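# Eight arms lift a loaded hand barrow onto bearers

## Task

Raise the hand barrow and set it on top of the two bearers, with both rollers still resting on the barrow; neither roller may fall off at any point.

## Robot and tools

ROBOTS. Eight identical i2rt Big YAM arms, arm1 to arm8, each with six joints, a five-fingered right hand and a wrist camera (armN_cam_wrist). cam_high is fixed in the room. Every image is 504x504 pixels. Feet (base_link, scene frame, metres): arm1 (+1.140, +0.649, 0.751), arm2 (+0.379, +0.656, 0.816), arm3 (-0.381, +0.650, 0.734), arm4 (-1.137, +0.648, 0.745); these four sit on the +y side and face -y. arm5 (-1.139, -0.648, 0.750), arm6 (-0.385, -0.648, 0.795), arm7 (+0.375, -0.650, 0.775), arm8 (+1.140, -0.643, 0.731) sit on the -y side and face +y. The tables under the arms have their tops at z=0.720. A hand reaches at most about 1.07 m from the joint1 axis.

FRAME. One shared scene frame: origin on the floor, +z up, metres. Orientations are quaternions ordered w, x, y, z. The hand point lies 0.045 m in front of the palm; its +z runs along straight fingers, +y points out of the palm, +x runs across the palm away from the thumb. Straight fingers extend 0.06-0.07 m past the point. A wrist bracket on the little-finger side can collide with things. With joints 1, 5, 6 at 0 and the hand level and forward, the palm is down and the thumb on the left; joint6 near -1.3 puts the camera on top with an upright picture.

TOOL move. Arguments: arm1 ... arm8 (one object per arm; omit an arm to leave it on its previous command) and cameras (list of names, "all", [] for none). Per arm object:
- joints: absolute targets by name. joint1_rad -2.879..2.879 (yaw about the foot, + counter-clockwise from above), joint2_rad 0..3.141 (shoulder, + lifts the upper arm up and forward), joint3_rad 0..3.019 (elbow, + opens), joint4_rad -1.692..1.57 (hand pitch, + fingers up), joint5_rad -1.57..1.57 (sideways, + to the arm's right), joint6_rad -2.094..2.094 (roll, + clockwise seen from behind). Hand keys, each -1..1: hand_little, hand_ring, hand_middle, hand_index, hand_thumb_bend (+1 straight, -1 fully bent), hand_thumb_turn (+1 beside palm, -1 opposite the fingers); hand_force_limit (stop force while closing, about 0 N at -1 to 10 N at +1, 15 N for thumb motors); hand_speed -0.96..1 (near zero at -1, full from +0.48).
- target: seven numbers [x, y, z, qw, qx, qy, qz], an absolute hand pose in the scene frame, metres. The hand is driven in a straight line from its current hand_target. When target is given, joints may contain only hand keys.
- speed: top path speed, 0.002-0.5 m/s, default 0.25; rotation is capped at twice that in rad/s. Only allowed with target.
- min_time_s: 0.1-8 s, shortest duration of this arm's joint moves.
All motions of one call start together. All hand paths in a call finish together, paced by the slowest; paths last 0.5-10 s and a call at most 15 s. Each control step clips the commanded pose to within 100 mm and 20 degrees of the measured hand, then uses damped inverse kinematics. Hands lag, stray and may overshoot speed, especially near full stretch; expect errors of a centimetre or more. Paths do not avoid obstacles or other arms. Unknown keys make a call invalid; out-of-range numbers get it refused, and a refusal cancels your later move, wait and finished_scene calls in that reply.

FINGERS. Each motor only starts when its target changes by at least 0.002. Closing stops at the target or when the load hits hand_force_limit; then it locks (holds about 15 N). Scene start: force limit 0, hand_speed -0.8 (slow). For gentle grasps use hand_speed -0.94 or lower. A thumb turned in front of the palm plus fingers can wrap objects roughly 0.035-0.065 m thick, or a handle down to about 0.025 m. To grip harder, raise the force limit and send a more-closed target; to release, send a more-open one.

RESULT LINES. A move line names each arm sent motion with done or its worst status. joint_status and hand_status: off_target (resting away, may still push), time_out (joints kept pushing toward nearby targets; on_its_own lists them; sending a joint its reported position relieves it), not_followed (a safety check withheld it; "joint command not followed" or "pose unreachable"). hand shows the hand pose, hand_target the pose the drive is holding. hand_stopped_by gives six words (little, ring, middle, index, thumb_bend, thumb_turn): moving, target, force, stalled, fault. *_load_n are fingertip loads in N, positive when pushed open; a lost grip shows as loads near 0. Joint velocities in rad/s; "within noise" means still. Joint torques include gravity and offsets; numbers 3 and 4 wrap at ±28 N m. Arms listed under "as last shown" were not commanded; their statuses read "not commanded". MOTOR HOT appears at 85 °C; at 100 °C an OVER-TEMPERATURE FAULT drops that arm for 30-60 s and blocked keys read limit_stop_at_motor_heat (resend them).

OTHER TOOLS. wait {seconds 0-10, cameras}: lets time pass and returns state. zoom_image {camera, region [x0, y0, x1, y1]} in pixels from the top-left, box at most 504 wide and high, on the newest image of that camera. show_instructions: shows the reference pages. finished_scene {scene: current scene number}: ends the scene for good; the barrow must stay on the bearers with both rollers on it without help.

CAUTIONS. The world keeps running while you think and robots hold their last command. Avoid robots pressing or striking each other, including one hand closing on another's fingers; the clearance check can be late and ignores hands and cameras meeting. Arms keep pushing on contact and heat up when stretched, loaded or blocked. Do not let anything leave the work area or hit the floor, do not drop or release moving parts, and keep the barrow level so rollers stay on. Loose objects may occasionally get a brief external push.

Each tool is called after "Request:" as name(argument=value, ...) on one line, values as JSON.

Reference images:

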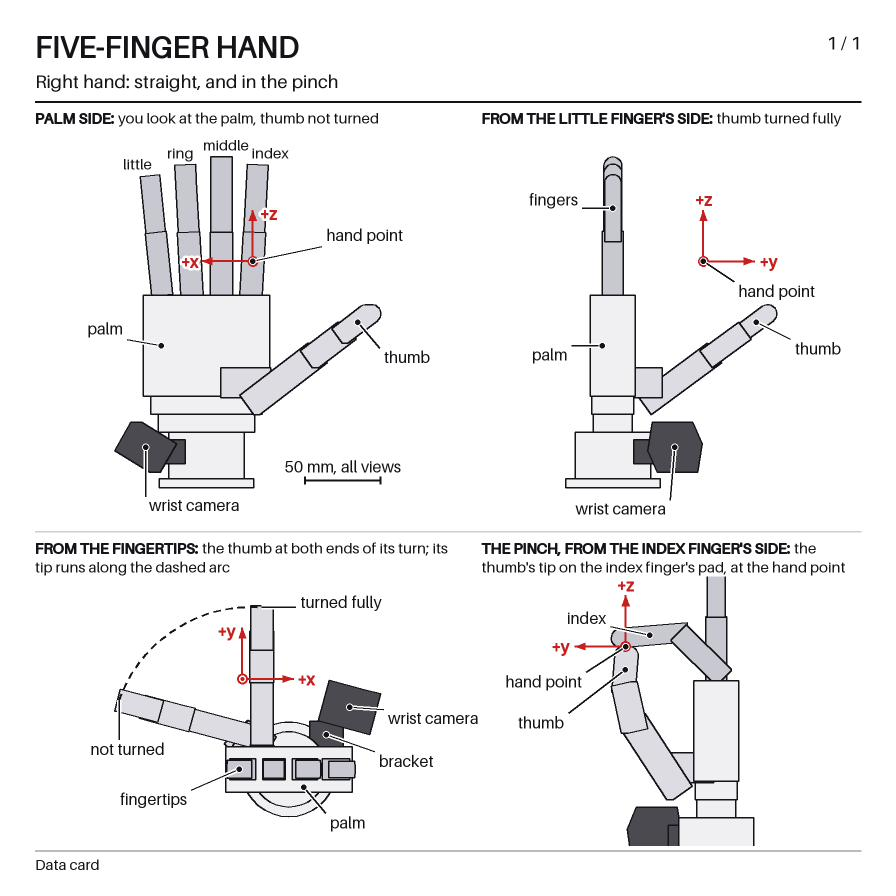

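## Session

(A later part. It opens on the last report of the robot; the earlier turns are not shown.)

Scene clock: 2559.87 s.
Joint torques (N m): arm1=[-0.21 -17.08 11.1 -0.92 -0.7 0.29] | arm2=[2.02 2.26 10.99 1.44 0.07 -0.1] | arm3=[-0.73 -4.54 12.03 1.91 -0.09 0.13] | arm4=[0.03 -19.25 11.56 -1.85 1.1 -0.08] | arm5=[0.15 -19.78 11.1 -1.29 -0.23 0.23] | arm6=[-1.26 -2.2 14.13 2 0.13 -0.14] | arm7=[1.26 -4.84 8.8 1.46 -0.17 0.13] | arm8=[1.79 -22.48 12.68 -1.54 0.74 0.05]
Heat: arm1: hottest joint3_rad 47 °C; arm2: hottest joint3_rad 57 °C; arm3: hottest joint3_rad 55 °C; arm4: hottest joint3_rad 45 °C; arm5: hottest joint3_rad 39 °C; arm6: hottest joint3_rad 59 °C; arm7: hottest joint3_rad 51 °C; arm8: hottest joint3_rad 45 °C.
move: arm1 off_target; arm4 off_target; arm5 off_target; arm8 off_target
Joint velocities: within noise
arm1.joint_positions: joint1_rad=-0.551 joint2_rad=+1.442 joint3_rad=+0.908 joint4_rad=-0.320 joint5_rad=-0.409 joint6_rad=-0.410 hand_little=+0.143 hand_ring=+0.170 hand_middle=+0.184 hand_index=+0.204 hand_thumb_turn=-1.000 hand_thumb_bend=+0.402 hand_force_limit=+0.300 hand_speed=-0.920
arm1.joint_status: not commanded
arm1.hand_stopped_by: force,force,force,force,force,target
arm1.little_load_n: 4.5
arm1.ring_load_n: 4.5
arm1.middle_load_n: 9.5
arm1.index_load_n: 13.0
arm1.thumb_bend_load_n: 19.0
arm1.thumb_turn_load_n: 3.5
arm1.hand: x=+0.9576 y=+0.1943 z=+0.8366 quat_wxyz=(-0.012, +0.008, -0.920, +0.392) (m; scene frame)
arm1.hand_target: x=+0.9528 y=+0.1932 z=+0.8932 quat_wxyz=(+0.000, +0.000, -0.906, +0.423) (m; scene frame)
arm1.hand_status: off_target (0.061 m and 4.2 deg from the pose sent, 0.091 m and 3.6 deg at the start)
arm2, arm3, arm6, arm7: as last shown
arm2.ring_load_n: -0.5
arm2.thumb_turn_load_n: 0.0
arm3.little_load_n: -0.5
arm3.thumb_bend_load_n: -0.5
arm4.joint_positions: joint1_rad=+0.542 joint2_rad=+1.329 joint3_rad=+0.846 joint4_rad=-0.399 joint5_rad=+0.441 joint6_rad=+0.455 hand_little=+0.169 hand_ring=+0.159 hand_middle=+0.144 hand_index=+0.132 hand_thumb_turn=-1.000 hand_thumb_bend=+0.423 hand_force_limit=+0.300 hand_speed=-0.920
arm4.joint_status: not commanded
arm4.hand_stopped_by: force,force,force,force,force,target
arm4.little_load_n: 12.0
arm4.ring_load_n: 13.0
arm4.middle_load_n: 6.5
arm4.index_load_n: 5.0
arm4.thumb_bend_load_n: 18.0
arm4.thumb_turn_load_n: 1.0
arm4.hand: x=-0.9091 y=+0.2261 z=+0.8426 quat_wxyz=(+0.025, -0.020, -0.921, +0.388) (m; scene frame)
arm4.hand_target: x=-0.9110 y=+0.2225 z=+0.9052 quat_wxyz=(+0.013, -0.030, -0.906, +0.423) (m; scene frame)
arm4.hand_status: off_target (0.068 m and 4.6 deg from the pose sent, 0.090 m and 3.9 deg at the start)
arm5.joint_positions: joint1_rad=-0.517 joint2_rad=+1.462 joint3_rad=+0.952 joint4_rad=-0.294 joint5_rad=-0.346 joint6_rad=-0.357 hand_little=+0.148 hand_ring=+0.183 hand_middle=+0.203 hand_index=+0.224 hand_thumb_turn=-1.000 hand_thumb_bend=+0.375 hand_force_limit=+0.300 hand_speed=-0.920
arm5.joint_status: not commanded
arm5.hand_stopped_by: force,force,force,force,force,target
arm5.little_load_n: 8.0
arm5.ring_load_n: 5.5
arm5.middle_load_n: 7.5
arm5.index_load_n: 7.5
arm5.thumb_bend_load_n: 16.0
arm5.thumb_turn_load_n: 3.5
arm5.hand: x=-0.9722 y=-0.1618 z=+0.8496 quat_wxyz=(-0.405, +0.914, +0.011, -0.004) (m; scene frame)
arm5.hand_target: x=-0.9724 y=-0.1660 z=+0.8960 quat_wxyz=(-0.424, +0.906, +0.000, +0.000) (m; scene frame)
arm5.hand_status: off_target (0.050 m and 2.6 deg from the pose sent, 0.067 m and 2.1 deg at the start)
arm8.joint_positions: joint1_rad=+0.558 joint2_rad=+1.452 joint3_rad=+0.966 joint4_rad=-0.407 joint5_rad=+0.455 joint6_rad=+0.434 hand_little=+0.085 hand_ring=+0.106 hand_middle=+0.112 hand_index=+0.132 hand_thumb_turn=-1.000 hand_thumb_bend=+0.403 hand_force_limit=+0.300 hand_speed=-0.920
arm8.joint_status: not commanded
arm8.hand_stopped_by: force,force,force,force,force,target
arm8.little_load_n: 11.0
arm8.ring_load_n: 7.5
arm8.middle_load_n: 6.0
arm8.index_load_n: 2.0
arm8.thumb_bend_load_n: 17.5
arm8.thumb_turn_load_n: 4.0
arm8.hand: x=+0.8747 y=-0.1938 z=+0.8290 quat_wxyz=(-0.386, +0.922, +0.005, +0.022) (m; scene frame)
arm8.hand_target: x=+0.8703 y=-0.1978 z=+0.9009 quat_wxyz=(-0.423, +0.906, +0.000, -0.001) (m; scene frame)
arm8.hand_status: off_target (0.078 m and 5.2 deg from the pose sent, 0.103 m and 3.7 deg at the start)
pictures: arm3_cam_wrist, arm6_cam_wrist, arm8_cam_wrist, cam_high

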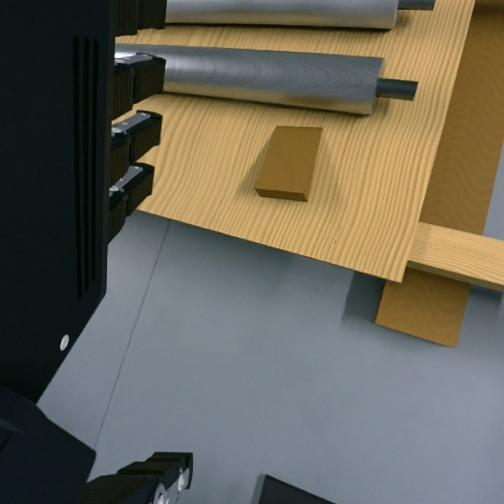

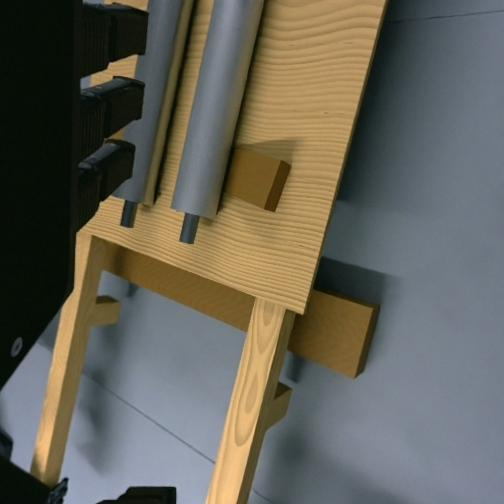

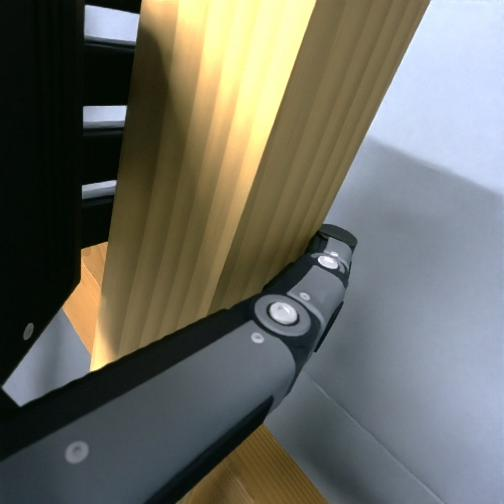

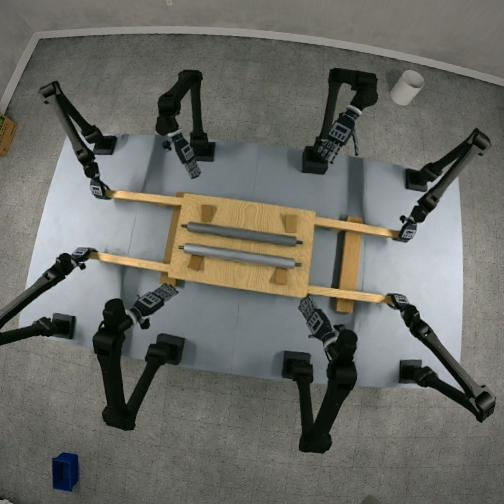

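Request:
move(arm1={"target": [0.952, 0.194, 0.917, 0, 0, 0.9063, -0.4226], "speed": 0.02}, arm4={"target": [-0.911, 0.223, 0.938, -0.014, 0.03, 0.9058, -0.4222], "speed": 0.02}, arm5={"target": [-0.972, -0.167, 0.929, 0.4226, -0.9063, 0, 0], "speed": 0.02}, arm8={"target": [0.87, -0.199, 0.95, 0.4226, -0.9063, 0, 0], "speed": 0.02}, cameras=["cam_high", "arm6_cam_wrist", "arm3_cam_wrist", "arm2_cam_wrist", "arm7_cam_wrist"])

Request:
zoom_image(camera="cam_high", region=[160, 180, 330, 310])

Scene clock: 2585.13 s.
Joint torques (N m): arm1=[-0.91 -17.49 11.9 -0.91 -0.75 0.28] | arm2=[1.96 2.43 10.95 1.48 0.06 -0.1] | arm3=[-0.91 -4.37 12.01 1.89 -0.09 0.13] | arm4=[0.26 -19.43 12.72 -1.88 1.16 -0.06] | arm5=[0.15 -20.13 12.33 -1.44 -0.29 0.26] | arm6=[-1.26 -2.2 14.13 2.02 0.13 -0.14] | arm7=[1.32 -4.78 8.83 1.46 -0.16 0.11] | arm8=[1.73 -24.18 14.68 -1.54 0.9 0.06]
Heat: arm1: hottest joint3_rad 47 °C; arm2: hottest joint3_rad 58 °C; arm3: hottest joint3_rad 55 °C; arm4: hottest joint3_rad 49 °C; arm5: hottest joint3_rad 39 °C; arm6: hottest joint3_rad 59 °C; arm7: hottest joint3_rad 51 °C; arm8: hottest joint3_rad 47 °C.
move: arm1 off_target; arm4 off_target; arm5 off_target; arm8 off_target
Joint velocities: within noise
arm1.joint_positions: joint1_rad=-0.549 joint2_rad=+1.416 joint3_rad=+0.942 joint4_rad=-0.379 joint5_rad=-0.409 joint6_rad=-0.410 hand_little=+0.143 hand_ring=+0.170 hand_middle=+0.184 hand_index=+0.204 hand_thumb_turn=-1.000 hand_thumb_bend=+0.402 hand_force_limit=+0.300 hand_speed=-0.920
arm1.joint_status: not commanded
arm1.hand_stopped_by: force,force,force,force,force,target
arm1.little_load_n: 3.5
arm1.ring_load_n: 4.0
arm1.middle_load_n: 10.0
arm1.index_load_n: 13.5
arm1.thumb_bend_load_n: 18.5
arm1.thumb_turn_load_n: 4.0
arm1.hand: x=+0.9580 y=+0.1927 z=+0.8570 quat_wxyz=(-0.012, +0.009, -0.920, +0.392) (m; scene frame)
arm1.hand_target: x=+0.9529 y=+0.1933 z=+0.9135 quat_wxyz=(+0.000, +0.001, -0.906, +0.423) (m; scene frame)
arm1.hand_status: off_target (0.060 m and 4.2 deg from the pose sent, 0.081 m and 4.2 deg at the start)
arm2, arm6: as last shown
arm2.ring_load_n: 0.0
arm3.joint_positions: joint1_rad=-0.009 joint2_rad=+0.903 joint3_rad=+1.374 joint4_rad=-1.317 joint5_rad=-0.403 joint6_rad=-1.311 hand_little=+1.000 hand_ring=+1.000 hand_middle=+1.000 hand_index=+1.000 hand_thumb_turn=+1.000 hand_thumb_bend=+1.000 hand_force_limit=-0.400 hand_speed=-0.700
arm3.joint_status: not commanded
arm3.hand_stopped_by: target,target,target,target,target,target
arm3.little_load_n: 0.0
arm3.ring_load_n: 0.0
arm3.middle_load_n: 0.0
arm3.index_load_n: 0.0
arm3.thumb_bend_load_n: 0.0
arm3.thumb_turn_load_n: 0.0
arm3.hand: x=-0.3320 y=+0.3216 z=+1.1413 quat_wxyz=(+0.059, +0.632, -0.671, +0.384) (m; scene frame)
arm3.hand_target: x=-0.3288 y=+0.3179 z=+1.1570 quat_wxyz=(+0.070, +0.629, -0.663, +0.400) (m; scene frame)
arm3.hand_status: not commanded
arm4.joint_positions: joint1_rad=+0.541 joint2_rad=+1.308 joint3_rad=+0.892 joint4_rad=-0.477 joint5_rad=+0.439 joint6_rad=+0.455 hand_little=+0.169 hand_ring=+0.159 hand_middle=+0.144 hand_index=+0.132 hand_thumb_turn=-1.000 hand_thumb_bend=+0.423 hand_force_limit=+0.300 hand_speed=-0.920
arm4.joint_status: not commanded
arm4.hand_stopped_by: force,force,force,force,force,target
arm4.little_load_n: 12.5
arm4.ring_load_n: 13.0
arm4.middle_load_n: 6.0
arm4.index_load_n: 3.5
arm4.thumb_bend_load_n: 18.0
arm4.thumb_turn_load_n: 1.5
arm4.hand: x=-0.9088 y=+0.2257 z=+0.8633 quat_wxyz=(+0.027, -0.020, -0.923, +0.384) (m; scene frame)
arm4.hand_target: x=-0.9113 y=+0.2228 z=+0.9328 quat_wxyz=(+0.013, -0.030, -0.906, +0.423) (m; scene frame)
arm4.hand_status: off_target (0.075 m and 5.2 deg from the pose sent, 0.095 m and 4.6 deg at the start)
arm5.joint_positions: joint1_rad=-0.517 joint2_rad=+1.438 joint3_rad=+0.993 joint4_rad=-0.375 joint5_rad=-0.345 joint6_rad=-0.361 hand_little=+0.148 hand_ring=+0.183 hand_middle=+0.203 hand_index=+0.224 hand_thumb_turn=-1.000 hand_thumb_bend=+0.375 hand_force_limit=+0.300 hand_speed=-0.920
arm5.joint_status: not commanded
arm5.hand_stopped_by: force,force,force,force,force,target
arm5.little_load_n: 7.5
arm5.ring_load_n: 5.0
arm5.middle_load_n: 8.0
arm5.index_load_n: 8.0
arm5.thumb_bend_load_n: 16.5
arm5.thumb_turn_load_n: 3.5
arm5.hand: x=-0.9721 y=-0.1630 z=+0.8706 quat_wxyz=(-0.399, +0.917, +0.011, -0.006) (m; scene frame)
arm5.hand_target: x=-0.9726 y=-0.1662 z=+0.9256 quat_wxyz=(-0.424, +0.906, +0.001, +0.000) (m; scene frame)
arm5.hand_status: off_target (0.059 m and 3.3 deg from the pose sent, 0.080 m and 2.6 deg at the start)
arm6.index_load_n: -0.5
arm7.joint_positions: joint1_rad=+0.010 joint2_rad=+0.900 joint3_rad=+1.393 joint4_rad=-1.294 joint5_rad=-0.403 joint6_rad=-1.314 hand_little=+1.000 hand_ring=+1.000 hand_middle=+1.000 hand_index=+1.000 hand_thumb_turn=+1.000 hand_thumb_bend=+1.000 hand_force_limit=-0.400 hand_speed=-0.700
arm7.joint_status: not commanded
arm7.hand_stopped_by: target,target,target,target,target,target
arm7.little_load_n: 0.0
arm7.ring_load_n: 0.0
arm7.middle_load_n: 0.0
arm7.index_load_n: 0.0
arm7.thumb_bend_load_n: 0.0
arm7.thumb_turn_load_n: 0.0
arm7.hand: x=+0.3425 y=-0.3105 z=+1.1926 quat_wxyz=(-0.398, +0.675, +0.617, +0.075) (m; scene frame)
arm7.hand_target: x=+0.3458 y=-0.3118 z=+1.1945 quat_wxyz=(-0.397, +0.683, +0.608, +0.075) (m; scene frame)
arm7.hand_status: not commanded
arm8.joint_positions: joint1_rad=+0.557 joint2_rad=+1.437 joint3_rad=+1.026 joint4_rad=-0.517 joint5_rad=+0.451 joint6_rad=+0.433 hand_little=+0.085 hand_ring=+0.106 hand_middle=+0.112 hand_index=+0.132 hand_thumb_turn=-1.000 hand_thumb_bend=+0.403 hand_force_limit=+0.300 hand_speed=-0.920
arm8.joint_status: not commanded
arm8.hand_stopped_by: force,force,force,force,force,target
arm8.little_load_n: 13.0
arm8.ring_load_n: 8.0
arm8.middle_load_n: 5.5
arm8.index_load_n: 1.5
arm8.thumb_bend_load_n: 17.0
arm8.thumb_turn_load_n: 5.5
arm8.hand: x=+0.8754 y=-0.1959 z=+0.8494 quat_wxyz=(-0.371, +0.928, +0.010, +0.030) (m; scene frame)
arm8.hand_target: x=+0.8714 y=-0.1987 z=+0.9411 quat_wxyz=(-0.423, +0.906, +0.000, -0.001) (m; scene frame)
arm8.hand_status: off_target (0.101 m and 7.4 deg from the pose sent, 0.121 m and 5.2 deg at the start; pose on its path clipped on 25 of 90 steps)
pictures: arm2_cam_wrist, arm3_cam_wrist, arm6_cam_wrist, arm7_cam_wrist, cam_high

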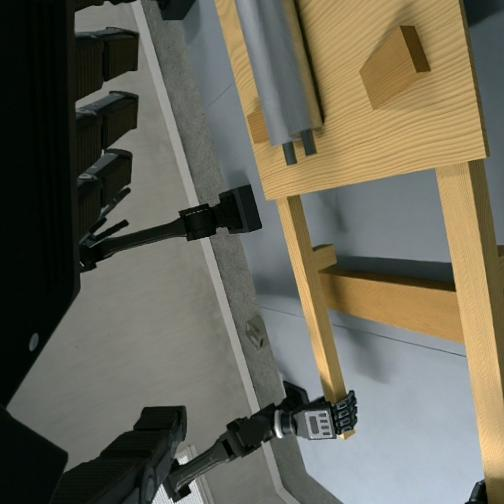

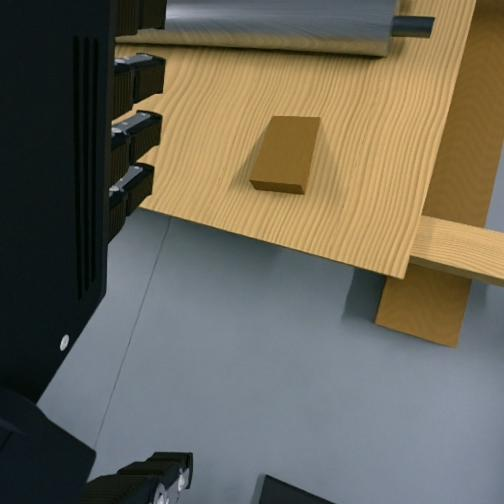

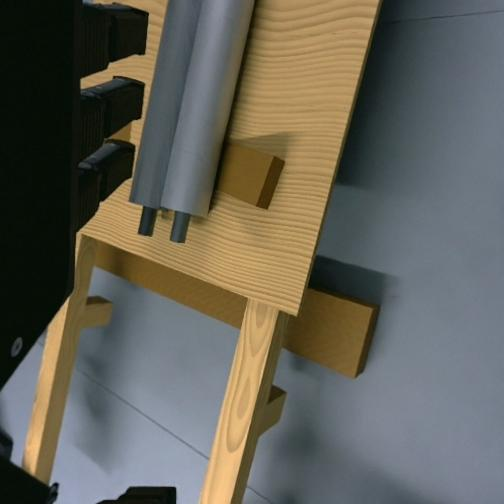

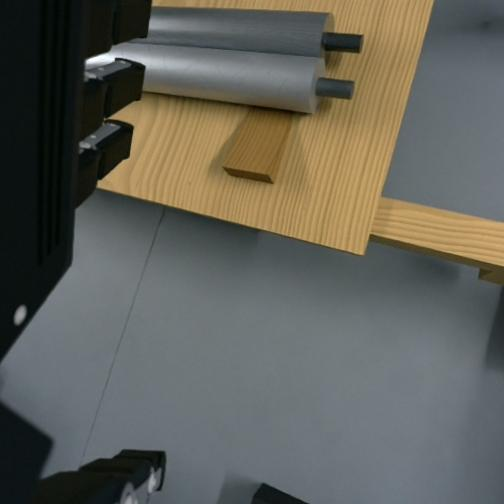

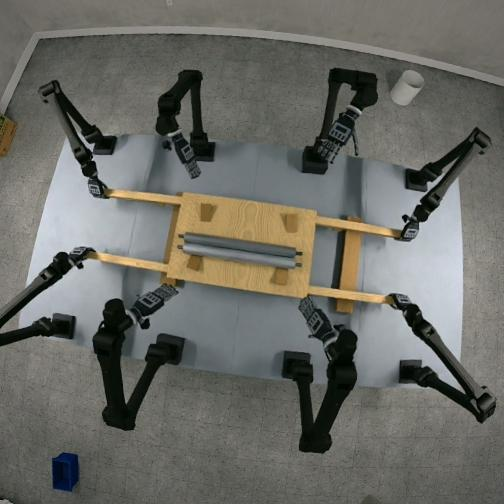

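Scaled by 2.965 from the camera's 504x504 image, which has a finer 720x720 frame.

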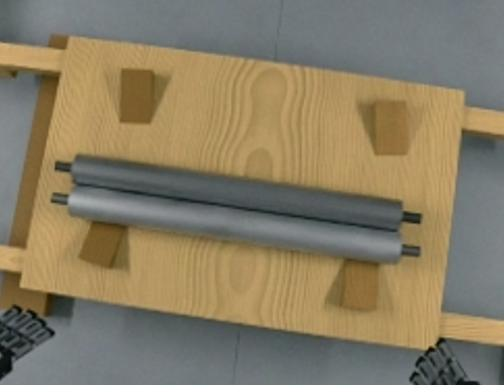

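Request:
move(arm1={"target": [1.017, 0.194, 0.917, 0, 0, 0.9063, -0.4226], "speed": 0.04}, arm4={"target": [-0.846, 0.223, 0.94, -0.014, 0.03, 0.9058, -0.4222], "speed": 0.04}, arm5={"target": [-0.907, -0.167, 0.931, 0.4226, -0.9063, 0, 0], "speed": 0.04}, arm8={"target": [0.935, -0.199, 0.956, 0.4226, -0.9063, 0, 0], "speed": 0.04}, cameras=["cam_high", "arm6_cam_wrist", "arm2_cam_wrist", "arm7_cam_wrist"])

Request:
zoom_image(camera="cam_high", region=[160, 180, 330, 310])

Scene clock: 2610.97 s.
Joint torques (N m): arm1=[1.14 -14.56 8.75 0.28 -0.34 0.35] | arm2=[1.9 2.32 10.96 1.44 0.06 -0.11] | arm3=[-0.32 -4.48 12.01 1.94 -0.06 0.13] | arm4=[2.84 -17.96 13.55 -1.66 1.96 0.06] | arm5=[-1.73 -17.73 13.67 -0.99 -0.94 0.18] | arm6=[-1.32 -2.2 14.15 2 0.13 -0.14] | arm7=[1.55 -4.89 8.76 1.48 -0.18 0.13] | arm8=[0.15 -23.3 12.6 -0.34 0.8 0.01]
Heat: arm1: hottest joint3_rad 51 °C; arm2: hottest joint3_rad 58 °C; arm3: hottest joint3_rad 55 °C; arm4: hottest joint3_rad 53 °C; arm5: hottest joint3_rad 43 °C; arm6: hottest joint3_rad 60 °C; arm7: hottest joint3_rad 51 °C; arm8: hottest joint3_rad 54 °C.
move: arm1 off_target; arm4 off_target; arm5 off_target; arm8 off_target
Joint velocities: within noise
arm1.joint_positions: joint1_rad=-0.429 joint2_rad=+1.333 joint3_rad=+0.900 joint4_rad=-0.382 joint5_rad=-0.313 joint6_rad=-0.313 hand_little=+0.143 hand_ring=+0.170 hand_middle=+0.184 hand_index=+0.204 hand_thumb_turn=-1.000 hand_thumb_bend=+0.402 hand_force_limit=+0.300 hand_speed=-0.920
arm1.joint_status: not commanded
arm1.hand_stopped_by: force,force,force,force,force,target
arm1.little_load_n: 8.5
arm1.ring_load_n: 5.5
arm1.middle_load_n: 8.0
arm1.index_load_n: 8.0
arm1.thumb_bend_load_n: 21.0
arm1.thumb_turn_load_n: 0.5
arm1.hand: x=+1.0088 y=+0.1900 z=+0.8719 quat_wxyz=(-0.005, +0.006, -0.920, +0.391) (m; scene frame)
arm1.hand_target: x=+1.0168 y=+0.1929 z=+0.9140 quat_wxyz=(-0.001, +0.001, -0.906, +0.423) (m; scene frame)
arm1.hand_status: off_target (0.046 m and 4.0 deg from the pose sent, 0.084 m and 4.2 deg at the start)
arm2, arm3, arm6, arm7: as last shown
arm3.thumb_bend_load_n: -0.5
arm4.joint_positions: joint1_rad=+0.644 joint2_rad=+1.379 joint3_rad=+0.990 joint4_rad=-0.542 joint5_rad=+0.508 joint6_rad=+0.556 hand_little=+0.169 hand_ring=+0.159 hand_middle=+0.144 hand_index=+0.131 hand_thumb_turn=-1.000 hand_thumb_bend=+0.423 hand_force_limit=+0.300 hand_speed=-0.920
arm4.joint_status: not commanded
arm4.hand_stopped_by: force,force,force,force,force,target
arm4.little_load_n: 15.0
arm4.ring_load_n: 14.0
arm4.middle_load_n: 5.5
arm4.index_load_n: 2.0
arm4.thumb_bend_load_n: 19.0
arm4.thumb_turn_load_n: -1.0
arm4.hand: x=-0.8582 y=+0.2245 z=+0.8727 quat_wxyz=(+0.026, -0.025, -0.922, +0.387) (m; scene frame)
arm4.hand_target: x=-0.8475 y=+0.2237 z=+0.9371 quat_wxyz=(+0.012, -0.030, -0.906, +0.423) (m; scene frame)
arm4.hand_status: off_target (0.068 m and 4.7 deg from the pose sent, 0.099 m and 5.2 deg at the start)
arm5.joint_positions: joint1_rad=-0.619 joint2_rad=+1.485 joint3_rad=+1.079 joint4_rad=-0.441 joint5_rad=-0.419 joint6_rad=-0.448 hand_little=+0.148 hand_ring=+0.183 hand_middle=+0.204 hand_index=+0.225 hand_thumb_turn=-1.000 hand_thumb_bend=+0.375 hand_force_limit=+0.300 hand_speed=-0.920
arm5.joint_status: not commanded
arm5.hand_stopped_by: force,force,force,force,force,target
arm5.little_load_n: 5.5
arm5.ring_load_n: 4.5
arm5.middle_load_n: 8.5
arm5.index_load_n: 10.0
arm5.thumb_bend_load_n: 15.0
arm5.thumb_turn_load_n: 5.5
arm5.hand: x=-0.9216 y=-0.1654 z=+0.8814 quat_wxyz=(-0.401, +0.916, +0.015, -0.006) (m; scene frame)
arm5.hand_target: x=-0.9080 y=-0.1673 z=+0.9294 quat_wxyz=(-0.424, +0.906, +0.000, +0.001) (m; scene frame)
arm5.hand_status: off_target (0.052 m and 3.3 deg from the pose sent, 0.089 m and 3.3 deg at the start)
arm6.ring_load_n: -0.5
arm6.index_load_n: 0.0
arm7.little_load_n: -0.5
arm8.joint_positions: joint1_rad=+0.443 joint2_rad=+1.346 joint3_rad=+0.983 joint4_rad=-0.536 joint5_rad=+0.357 joint6_rad=+0.334 hand_little=+0.085 hand_ring=+0.106 hand_middle=+0.112 hand_index=+0.132 hand_thumb_turn=-1.000 hand_thumb_bend=+0.403 hand_force_limit=+0.300 hand_speed=-0.920
arm8.joint_status: not commanded
arm8.hand_stopped_by: force,force,force,force,force,target
arm8.little_load_n: 7.0
arm8.ring_load_n: 5.5
arm8.middle_load_n: 7.0
arm8.index_load_n: 5.0
arm8.thumb_bend_load_n: 20.0
arm8.thumb_turn_load_n: 9.0
arm8.hand: x=+0.9268 y=-0.1966 z=+0.8669 quat_wxyz=(-0.364, +0.931, +0.015, +0.022) (m; scene frame)
arm8.hand_target: x=+0.9346 y=-0.1984 z=+0.9485 quat_wxyz=(-0.423, +0.906, +0.000, +0.000) (m; scene frame)
arm8.hand_status: off_target (0.090 m and 7.9 deg from the pose sent, 0.122 m and 7.4 deg at the start)
pictures: arm2_cam_wrist, arm6_cam_wrist, arm7_cam_wrist, cam_high

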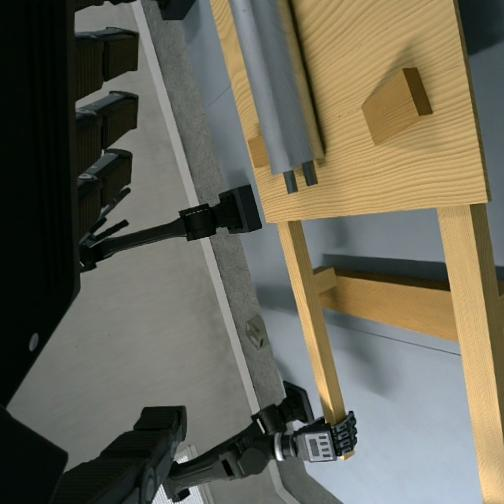

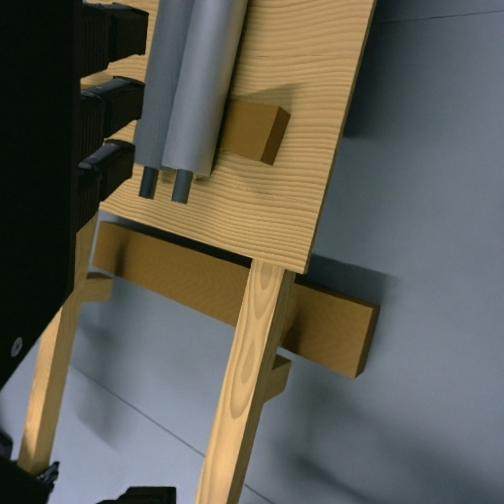

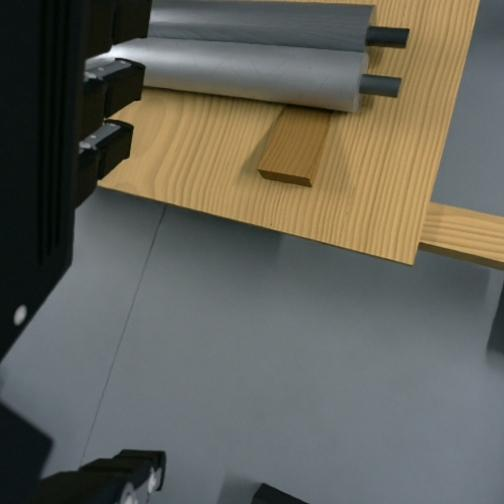

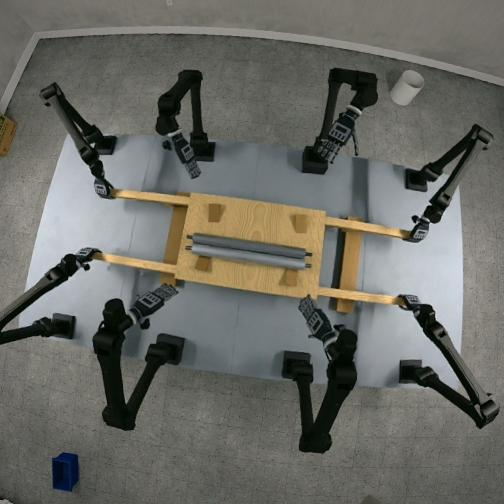

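Scaled by 2.965 from the camera's 504x504 image, which has a finer 720x720 frame.

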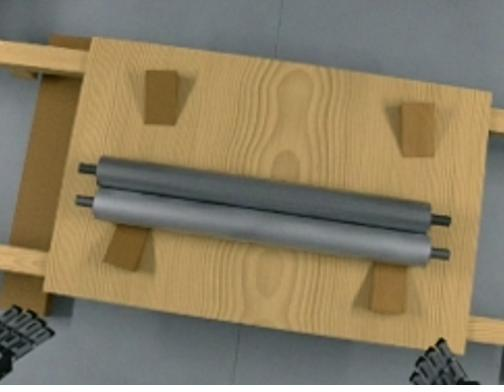

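Request:
move(arm1={"target": [1.097, 0.193, 0.91, 0, 0, 0.9063, -0.4226], "speed": 0.04}, arm4={"target": [-0.766, 0.223, 0.945, -0.014, 0.03, 0.9058, -0.4222], "speed": 0.04}, arm5={"target": [-0.827, -0.167, 0.934, 0.4226, -0.9063, 0, 0], "speed": 0.04}, arm8={"target": [1.015, -0.199, 0.949, 0.4226, -0.9063, 0, 0], "speed": 0.04}, cameras=["cam_high", "arm6_cam_wrist", "arm2_cam_wrist", "arm7_cam_wrist", "arm3_cam_wrist"])

Request:
zoom_image(camera="cam_high", region=[150, 180, 400, 320])

Scene clock: 2628.07 s.
Joint torques (N m): arm1=[1.03 -14.39 8.62 0.47 0.09 0.33] | arm2=[1.9 2.32 11 1.47 0.07 -0.09] | arm3=[-0.67 -4.6 12.04 1.83 -0.09 0.14] | arm4=[2.96 -21.25 14.01 -1.77 2.34 0.05] | arm5=[-1.9 -19.55 14.45 -0.96 -1.17 0.21] | arm6=[-1.26 -2.2 14.13 2.02 0.13 -0.14] | arm7=[1.61 -4.95 8.81 1.46 -0.19 0.13] | arm8=[-0.38 -21.54 12.4 0.34 0.36 -0.02]
Heat: arm1: hottest joint3_rad 50 °C; arm2: hottest joint3_rad 58 °C; arm3: hottest joint3_rad 55 °C; arm4: hottest joint3_rad 53 °C; arm5: hottest joint3_rad 42 °C; arm6: hottest joint3_rad 60 °C; arm7: hottest joint3_rad 51 °C; arm8: hottest joint3_rad 52 °C.
move: arm1 off_target; arm4 off_target; arm5 off_target; arm8 off_target
Joint velocities: within noise
arm1.joint_positions: joint1_rad=-0.231 joint2_rad=+1.272 joint3_rad=+0.829 joint4_rad=-0.334 joint5_rad=-0.165 joint6_rad=-0.164 hand_little=+0.144 hand_ring=+0.170 hand_middle=+0.184 hand_index=+0.204 hand_thumb_turn=-1.000 hand_thumb_bend=+0.402 hand_force_limit=+0.300 hand_speed=-0.920
arm1.joint_status: not commanded
arm1.hand_stopped_by: force,force,force,force,force,target
arm1.little_load_n: 13.5
arm1.ring_load_n: 8.0
arm1.middle_load_n: 8.0
arm1.index_load_n: 6.0
arm1.thumb_bend_load_n: 21.0
arm1.thumb_turn_load_n: -3.0
arm1.hand: x=+1.0864 y=+0.1868 z=+0.8684 quat_wxyz=(-0.001, +0.003, -0.920, +0.391) (m; scene frame)
arm1.hand_target: x=+1.0966 y=+0.1918 z=+0.9068 quat_wxyz=(-0.001, +0.000, -0.906, +0.423) (m; scene frame)
arm1.hand_status: off_target (0.043 m and 3.9 deg from the pose sent, 0.096 m and 4.0 deg at the start)
arm2, arm3, arm6, arm7: as last shown
arm3.thumb_bend_load_n: 0.0
arm4.joint_positions: joint1_rad=+0.775 joint2_rad=+1.531 joint3_rad=+1.150 joint4_rad=-0.636 joint5_rad=+0.584 joint6_rad=+0.684 hand_little=+0.169 hand_ring=+0.159 hand_middle=+0.144 hand_index=+0.131 hand_thumb_turn=-1.000 hand_thumb_bend=+0.423 hand_force_limit=+0.300 hand_speed=-0.920
arm4.joint_status: not commanded
arm4.hand_stopped_by: force,force,force,force,force,target
arm4.little_load_n: 17.0
arm4.ring_load_n: 14.0
arm4.middle_load_n: 4.5
arm4.index_load_n: 0.5
arm4.thumb_bend_load_n: 18.5
arm4.thumb_turn_load_n: -0.5
arm4.hand: x=-0.7816 y=+0.2252 z=+0.8662 quat_wxyz=(+0.033, -0.023, -0.924, +0.381) (m; scene frame)
arm4.hand_target: x=-0.7685 y=+0.2243 z=+0.9420 quat_wxyz=(+0.011, -0.031, -0.906, +0.422) (m; scene frame)
arm4.hand_status: off_target (0.080 m and 5.7 deg from the pose sent, 0.117 m and 4.7 deg at the start)
arm5.joint_positions: joint1_rad=-0.748 joint2_rad=+1.609 joint3_rad=+1.226 joint4_rad=-0.526 joint5_rad=-0.503 joint6_rad=-0.560 hand_little=+0.147 hand_ring=+0.183 hand_middle=+0.204 hand_index=+0.225 hand_thumb_turn=-1.000 hand_thumb_bend=+0.375 hand_force_limit=+0.300 hand_speed=-0.920
arm5.joint_status: not commanded
arm5.hand_stopped_by: force,force,force,force,force,target
arm5.little_load_n: 2.5
arm5.ring_load_n: 3.0
arm5.middle_load_n: 8.0
arm5.index_load_n: 10.5
arm5.thumb_bend_load_n: 15.5
arm5.thumb_turn_load_n: 6.0
arm5.hand: x=-0.8458 y=-0.1660 z=+0.8773 quat_wxyz=(-0.397, +0.918, +0.015, -0.010) (m; scene frame)
arm5.hand_target: x=-0.8285 y=-0.1679 z=+0.9324 quat_wxyz=(-0.423, +0.906, +0.000, +0.001) (m; scene frame)
arm5.hand_status: off_target (0.060 m and 3.8 deg from the pose sent, 0.108 m and 3.3 deg at the start)
arm6.ring_load_n: 0.0
arm7.little_load_n: 0.0
arm8.joint_positions: joint1_rad=+0.246 joint2_rad=+1.258 joint3_rad=+0.899 joint4_rad=-0.507 joint5_rad=+0.214 joint6_rad=+0.194 hand_little=+0.085 hand_ring=+0.106 hand_middle=+0.112 hand_index=+0.132 hand_thumb_turn=-1.000 hand_thumb_bend=+0.404 hand_force_limit=+0.300 hand_speed=-0.920
arm8.joint_status: not commanded
arm8.hand_stopped_by: force,force,force,force,force,target
arm8.little_load_n: 3.0
arm8.ring_load_n: 4.5
arm8.middle_load_n: 9.0
arm8.index_load_n: 10.0
arm8.thumb_bend_load_n: 18.5
arm8.thumb_turn_load_n: 8.5
arm8.hand: x=+1.0061 y=-0.1987 z=+0.8657 quat_wxyz=(-0.357, +0.934, +0.011, +0.013) (m; scene frame)
arm8.hand_target: x=+1.0141 y=-0.1985 z=+0.9421 quat_wxyz=(-0.423, +0.906, +0.000, +0.001) (m; scene frame)
arm8.hand_status: off_target (0.084 m and 8.4 deg from the pose sent, 0.121 m and 7.9 deg at the start)
pictures: arm2_cam_wrist, arm3_cam_wrist, arm6_cam_wrist, arm7_cam_wrist, cam_high

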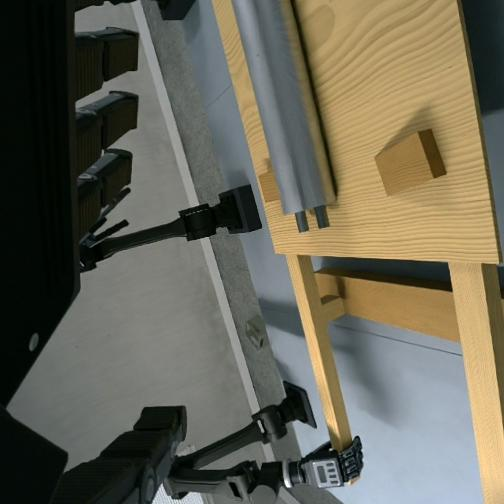

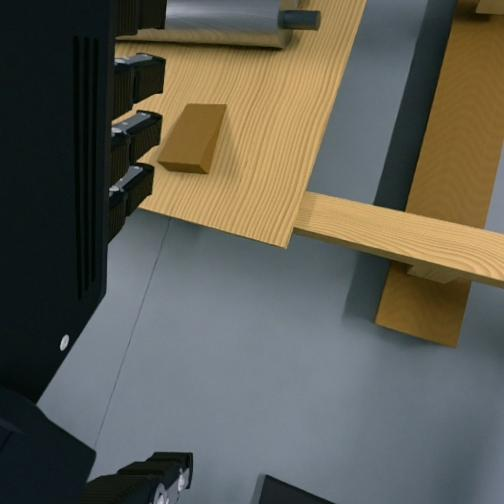

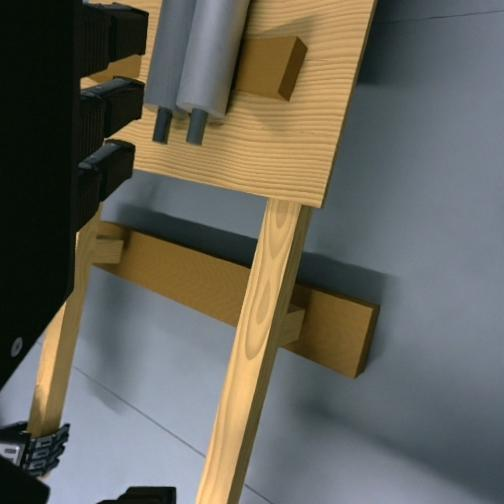

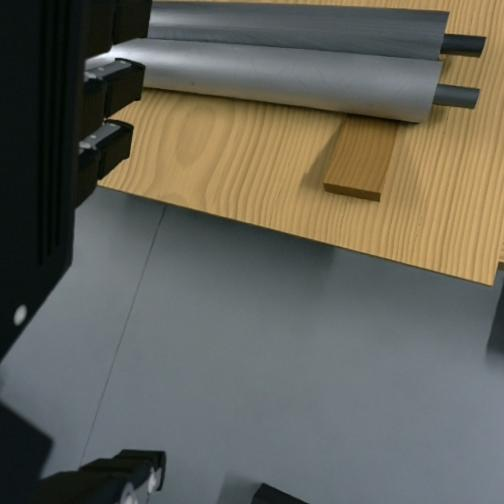

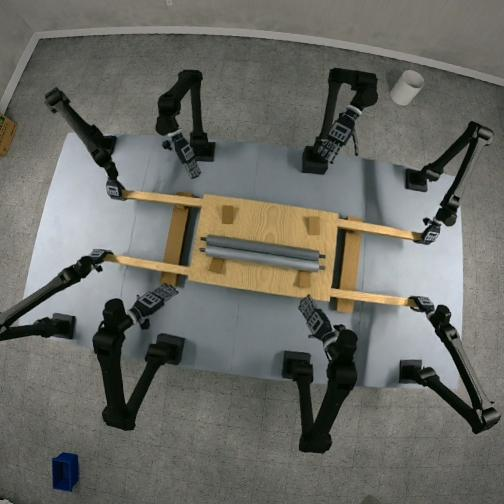

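Scaled by 2.016 from the camera's 504x504 image, which has a finer 720x720 frame.

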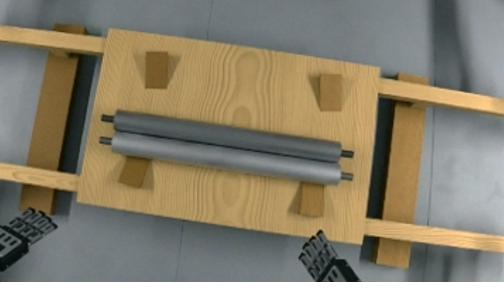

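Request:
move(arm1={"target": [1.097, 0.192, 0.87, 0, 0, 0.9063, -0.4226], "speed": 0.02}, arm4={"target": [-0.768, 0.224, 0.905, -0.014, 0.03, 0.9058, -0.4222], "speed": 0.02}, arm5={"target": [-0.828, -0.168, 0.893, 0.4226, -0.9063, 0, 0], "speed": 0.02}, arm8={"target": [1.015, -0.199, 0.907, 0.4226, -0.9063, 0, 0], "speed": 0.02}, cameras=["cam_high"])

Request:
zoom_image(camera="cam_high", region=[150, 180, 400, 320])

Scene clock: 2653.13 s.
Joint torques (N m): arm1=[0.67 -11.93 7.69 0.72 0.19 0.13] | arm2=[2.14 2.37 10.95 1.46 0.06 -0.08] | arm3=[-0.44 -4.6 11.92 1.88 -0.08 0.14] | arm4=[2.37 -21.25 9.44 0.44 2.4 -0.01] | arm5=[-1.44 -20.13 9.8 1.03 -1.19 0.22] | arm6=[-1.32 -2.2 14.15 2 0.13 -0.14] | arm7=[1.49 -4.78 8.8 1.47 -0.19 0.12] | arm8=[-0.03 -18.73 11.14 0.58 0.35 0.01]
Heat: arm1: hottest joint3_rad 50 °C; arm2: hottest joint3_rad 58 °C; arm3: hottest joint3_rad 55 °C; arm4: hottest joint3_rad 60 °C; arm5: hottest joint3_rad 43 °C; arm6: hottest joint3_rad 60 °C; arm7: hottest joint3_rad 51 °C; arm8: hottest joint3_rad 52 °C.
move: arm1 off_target; arm4 off_target; arm5 off_target; arm8 off_target
Joint velocities: within noise
arm1.joint_positions: joint1_rad=-0.222 joint2_rad=+1.287 joint3_rad=+0.768 joint4_rad=-0.217 joint5_rad=-0.164 joint6_rad=-0.150 hand_little=+0.144 hand_ring=+0.170 hand_middle=+0.184 hand_index=+0.204 hand_thumb_turn=-1.000 hand_thumb_bend=+0.402 hand_force_limit=+0.300 hand_speed=-0.920
arm1.joint_status: not commanded
arm1.hand_stopped_by: force,force,force,force,force,target
arm1.little_load_n: 13.0
arm1.ring_load_n: 8.5
arm1.middle_load_n: 9.5
arm1.index_load_n: 8.0
arm1.thumb_bend_load_n: 16.5
arm1.thumb_turn_load_n: -0.5
arm1.hand: x=+1.0908 y=+0.1848 z=+0.8492 quat_wxyz=(-0.001, +0.002, -0.912, +0.409) (m; scene frame)
arm1.hand_target: x=+1.0969 y=+0.1912 z=+0.8688 quat_wxyz=(+0.000, +0.000, -0.906, +0.423) (m; scene frame)
arm1.hand_status: off_target (0.023 m and 1.7 deg from the pose sent, 0.012 m and 3.9 deg at the start)
arm2, arm3, arm6, arm7: as last shown
arm4.joint_positions: joint1_rad=+0.785 joint2_rad=+1.562 joint3_rad=+1.133 joint4_rad=-0.589 joint5_rad=+0.584 joint6_rad=+0.689 hand_little=+0.169 hand_ring=+0.159 hand_middle=+0.144 hand_index=+0.131 hand_thumb_turn=-1.000 hand_thumb_bend=+0.423 hand_force_limit=+0.300 hand_speed=-0.920
arm4.joint_status: not commanded
arm4.hand_stopped_by: force,force,force,force,force,target
arm4.little_load_n: 13.5
arm4.ring_load_n: 12.0
arm4.middle_load_n: 4.0
arm4.index_load_n: 0.5
arm4.thumb_bend_load_n: 18.5
arm4.thumb_turn_load_n: 2.0
arm4.hand: x=-0.7744 y=+0.2254 z=+0.8471 quat_wxyz=(+0.031, -0.021, -0.924, +0.380) (m; scene frame)
arm4.hand_target: x=-0.7687 y=+0.2242 z=+0.9029 quat_wxyz=(+0.013, -0.031, -0.906, +0.421) (m; scene frame)
arm4.hand_status: off_target (0.058 m and 5.7 deg from the pose sent, 0.041 m and 5.7 deg at the start)
arm5.joint_positions: joint1_rad=-0.754 joint2_rad=+1.646 joint3_rad=+1.213 joint4_rad=-0.468 joint5_rad=-0.505 joint6_rad=-0.564 hand_little=+0.147 hand_ring=+0.183 hand_middle=+0.204 hand_index=+0.225 hand_thumb_turn=-1.000 hand_thumb_bend=+0.376 hand_force_limit=+0.300 hand_speed=-0.920
arm5.joint_status: not commanded
arm5.hand_stopped_by: force,force,force,force,force,target
arm5.little_load_n: 2.5
arm5.ring_load_n: 2.5
arm5.middle_load_n: 7.0
arm5.index_load_n: 9.5
arm5.thumb_bend_load_n: 16.5
arm5.thumb_turn_load_n: 5.0
arm5.hand: x=-0.8376 y=-0.1617 z=+0.8576 quat_wxyz=(-0.400, +0.916, +0.015, -0.006) (m; scene frame)
arm5.hand_target: x=-0.8284 y=-0.1678 z=+0.8918 quat_wxyz=(-0.422, +0.906, +0.001, +0.000) (m; scene frame)
arm5.hand_status: off_target (0.037 m and 3.4 deg from the pose sent, 0.024 m and 3.8 deg at the start)
arm7.index_load_n: 0.5
arm8.joint_positions: joint1_rad=+0.239 joint2_rad=+1.257 joint3_rad=+0.825 joint4_rad=-0.398 joint5_rad=+0.212 joint6_rad=+0.189 hand_little=+0.085 hand_ring=+0.106 hand_middle=+0.112 hand_index=+0.132 hand_thumb_turn=-1.000 hand_thumb_bend=+0.404 hand_force_limit=+0.300 hand_speed=-0.920
arm8.joint_status: not commanded
arm8.hand_stopped_by: force,force,force,force,force,target
arm8.little_load_n: 4.5
arm8.ring_load_n: 6.0
arm8.middle_load_n: 11.0
arm8.index_load_n: 12.5
arm8.thumb_bend_load_n: 15.5
arm8.thumb_turn_load_n: 6.5
arm8.hand: x=+1.0100 y=-0.2005 z=+0.8444 quat_wxyz=(-0.372, +0.928, +0.008, +0.010) (m; scene frame)
arm8.hand_target: x=+1.0145 y=-0.1982 z=+0.9025 quat_wxyz=(-0.423, +0.906, +0.000, +0.000) (m; scene frame)
arm8.hand_status: off_target (0.063 m and 6.5 deg from the pose sent, 0.042 m and 8.4 deg at the start)
pictures: cam_high

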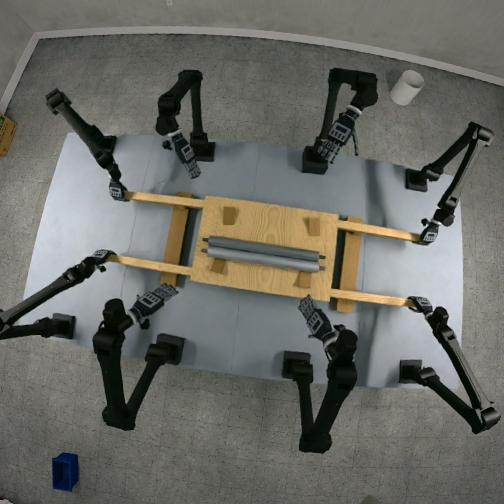

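Scaled by 2.016 from the camera's 504x504 image, which has a finer 720x720 frame.

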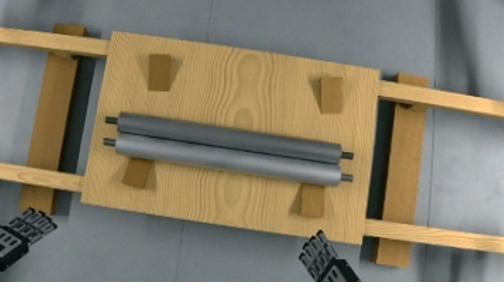

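Request:
move(arm1={"target": [1.097, 0.192, 0.842, 0, 0, 0.9063, -0.4226], "speed": 0.02}, arm4={"target": [-0.768, 0.224, 0.882, -0.014, 0.03, 0.9058, -0.4222], "speed": 0.02}, arm5={"target": [-0.83, -0.168, 0.87, 0.4226, -0.9063, 0, 0], "speed": 0.02}, arm8={"target": [1.013, -0.199, 0.88, 0.4226, -0.9063, 0, 0], "speed": 0.02}, cameras=["cam_high", "arm6_cam_wrist", "arm2_cam_wrist"])

Request:
zoom_image(camera="cam_high", region=[150, 180, 400, 320])

Scene clock: 2665.13 s.
Joint torques (N m): arm1=[0.97 -10.99 6.91 0.99 0.16 0.14] | arm2=[1.9 2.32 11.03 1.47 0.06 -0.11] | arm3=[-0.67 -4.72 12.01 1.89 -0.08 0.12] | arm4=[1.73 -19.66 8.17 1.13 1.72 -0.02] | arm5=[-1.08 -17.9 8.12 2.07 -0.65 0.12] | arm6=[-1.32 -2.2 14.13 2.02 0.13 -0.13] | arm7=[1.26 -4.66 8.73 1.43 -0.17 0.13] | arm8=[0.26 -16.21 10.26 0.81 0.48 0.05]
Heat: arm1: hottest joint3_rad 49 °C; arm2: hottest joint3_rad 58 °C; arm3: hottest joint3_rad 55 °C; arm4: hottest joint3_rad 57 °C; arm5: hottest joint3_rad 43 °C; arm6: hottest joint3_rad 60 °C; arm7: hottest joint3_rad 51 °C; arm8: hottest joint3_rad 51 °C.
move: arm1 off_target; arm4 off_target; arm5 off_target; arm8 off_target
Joint velocities: within noise
arm1.joint_positions: joint1_rad=-0.220 joint2_rad=+1.311 joint3_rad=+0.728 joint4_rad=-0.132 joint5_rad=-0.164 joint6_rad=-0.149 hand_little=+0.144 hand_ring=+0.170 hand_middle=+0.184 hand_index=+0.204 hand_thumb_turn=-1.000 hand_thumb_bend=+0.402 hand_force_limit=+0.300 hand_speed=-0.920
arm1.joint_status: not commanded
arm1.hand_stopped_by: force,force,force,force,force,target
arm1.little_load_n: 10.5
arm1.ring_load_n: 7.0
arm1.middle_load_n: 9.0
arm1.index_load_n: 8.0
arm1.thumb_bend_load_n: 15.5
arm1.thumb_turn_load_n: 0.5
arm1.hand: x=+1.0918 y=+0.1834 z=+0.8330 quat_wxyz=(+0.001, +0.003, -0.908, +0.419) (m; scene frame)
arm1.hand_target: x=+1.0969 y=+0.1915 z=+0.8413 quat_wxyz=(+0.000, +0.000, -0.906, +0.423) (m; scene frame)
arm1.hand_status: off_target (0.013 m and 0.6 deg from the pose sent, 0.012 m and 1.7 deg at the start)
arm2, arm3, arm7: as last shown
arm4.joint_positions: joint1_rad=+0.792 joint2_rad=+1.563 joint3_rad=+1.112 joint4_rad=-0.551 joint5_rad=+0.603 joint6_rad=+0.689 hand_little=+0.169 hand_ring=+0.159 hand_middle=+0.144 hand_index=+0.131 hand_thumb_turn=-1.000 hand_thumb_bend=+0.423 hand_force_limit=+0.300 hand_speed=-0.920
arm4.joint_status: not commanded
arm4.hand_stopped_by: force,force,force,force,force,target
arm4.little_load_n: 10.0
arm4.ring_load_n: 9.0
arm4.middle_load_n: 3.5
arm4.index_load_n: 0.5
arm4.thumb_bend_load_n: 18.0
arm4.thumb_turn_load_n: 2.5
arm4.hand: x=-0.7741 y=+0.2254 z=+0.8423 quat_wxyz=(+0.031, -0.023, -0.920, +0.391) (m; scene frame)
arm4.hand_target: x=-0.7685 y=+0.2242 z=+0.8810 quat_wxyz=(+0.014, -0.031, -0.906, +0.422) (m; scene frame)
arm4.hand_status: off_target (0.040 m and 4.5 deg from the pose sent, 0.036 m and 5.7 deg at the start)
arm5.joint_positions: joint1_rad=-0.758 joint2_rad=+1.643 joint3_rad=+1.195 joint4_rad=-0.431 joint5_rad=-0.517 joint6_rad=-0.550 hand_little=+0.147 hand_ring=+0.183 hand_middle=+0.204 hand_index=+0.225 hand_thumb_turn=-1.000 hand_thumb_bend=+0.376 hand_force_limit=+0.300 hand_speed=-0.920
arm5.joint_status: not commanded
arm5.hand_stopped_by: force,force,force,force,force,target
arm5.little_load_n: 4.0
arm5.ring_load_n: 3.0
arm5.middle_load_n: 6.5
arm5.index_load_n: 8.5
arm5.thumb_bend_load_n: 13.5
arm5.thumb_turn_load_n: 3.5
arm5.hand: x=-0.8376 y=-0.1606 z=+0.8558 quat_wxyz=(-0.410, +0.912, +0.011, -0.006) (m; scene frame)
arm5.hand_target: x=-0.8302 y=-0.1679 z=+0.8695 quat_wxyz=(-0.422, +0.906, +0.000, +0.000) (m; scene frame)
arm5.hand_status: off_target (0.018 m and 2.2 deg from the pose sent, 0.016 m and 3.4 deg at the start)
arm6.joint_positions: joint1_rad=+0.011 joint2_rad=+0.905 joint3_rad=+1.346 joint4_rad=-1.316 joint5_rad=+0.402 joint6_rad=+0.010 hand_little=+1.000 hand_ring=+1.000 hand_middle=+1.000 hand_index=+1.000 hand_thumb_turn=+1.000 hand_thumb_bend=+0.997 hand_force_limit=-0.300 hand_speed=-0.700
arm6.joint_status: not commanded
arm6.hand_stopped_by: target,target,target,target,target,target
arm6.little_load_n: 0.0
arm6.ring_load_n: 0.0
arm6.middle_load_n: 0.0
arm6.index_load_n: 0.0
arm6.thumb_bend_load_n: 0.0
arm6.thumb_turn_load_n: 0.0
arm6.hand: x=-0.3262 y=-0.3342 z=+1.1831 quat_wxyz=(-0.326, +0.921, -0.089, +0.193) (m; scene frame)
arm6.hand_target: x=-0.3223 y=-0.3291 z=+1.2119 quat_wxyz=(-0.358, +0.908, -0.096, +0.194) (m; scene frame)
arm6.hand_status: not commanded
arm7.index_load_n: 0.0
arm8.joint_positions: joint1_rad=+0.239 joint2_rad=+1.257 joint3_rad=+0.783 joint4_rad=-0.327 joint5_rad=+0.212 joint6_rad=+0.188 hand_little=+0.085 hand_ring=+0.106 hand_middle=+0.112 hand_index=+0.132 hand_thumb_turn=-1.000 hand_thumb_bend=+0.404 hand_force_limit=+0.300 hand_speed=-0.920
arm8.joint_status: not commanded
arm8.hand_stopped_by: force,force,force,force,force,target
arm8.little_load_n: 2.5
arm8.ring_load_n: 4.0
arm8.middle_load_n: 9.0
arm8.index_load_n: 11.0
arm8.thumb_bend_load_n: 10.5
arm8.thumb_turn_load_n: 3.0
arm8.hand: x=+1.0100 y=-0.2007 z=+0.8344 quat_wxyz=(-0.385, +0.923, +0.006, +0.006) (m; scene frame)
arm8.hand_target: x=+1.0128 y=-0.1984 z=+0.8774 quat_wxyz=(-0.423, +0.906, +0.000, +0.000) (m; scene frame)
arm8.hand_status: off_target (0.046 m and 4.8 deg from the pose sent, 0.036 m and 6.5 deg at the start)
pictures: arm2_cam_wrist, arm6_cam_wrist, cam_high

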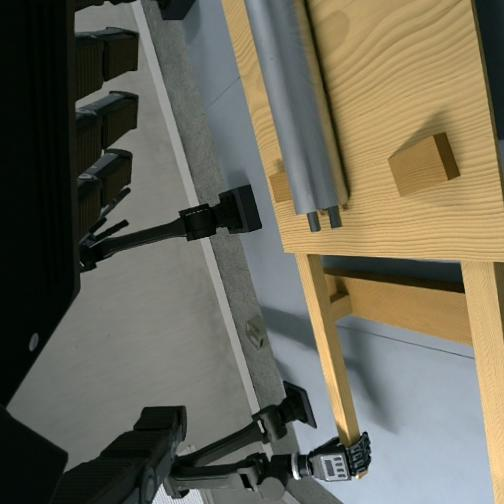

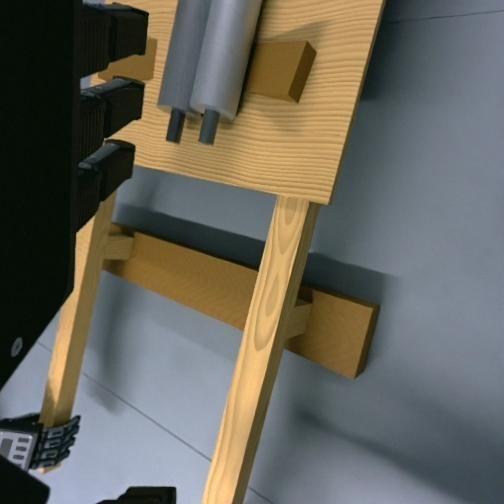

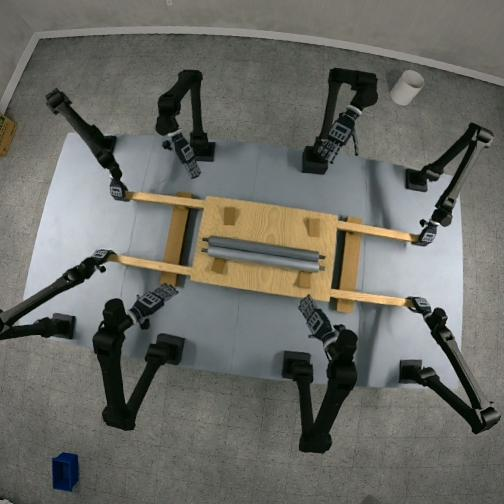

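Scaled by 2.016 from the camera's 504x504 image, which has a finer 720x720 frame.

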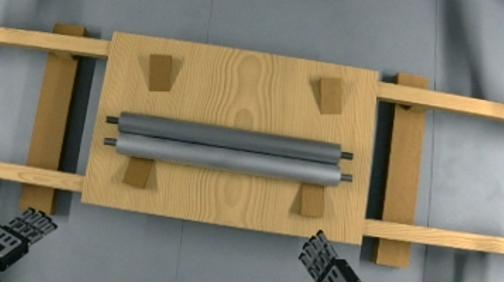

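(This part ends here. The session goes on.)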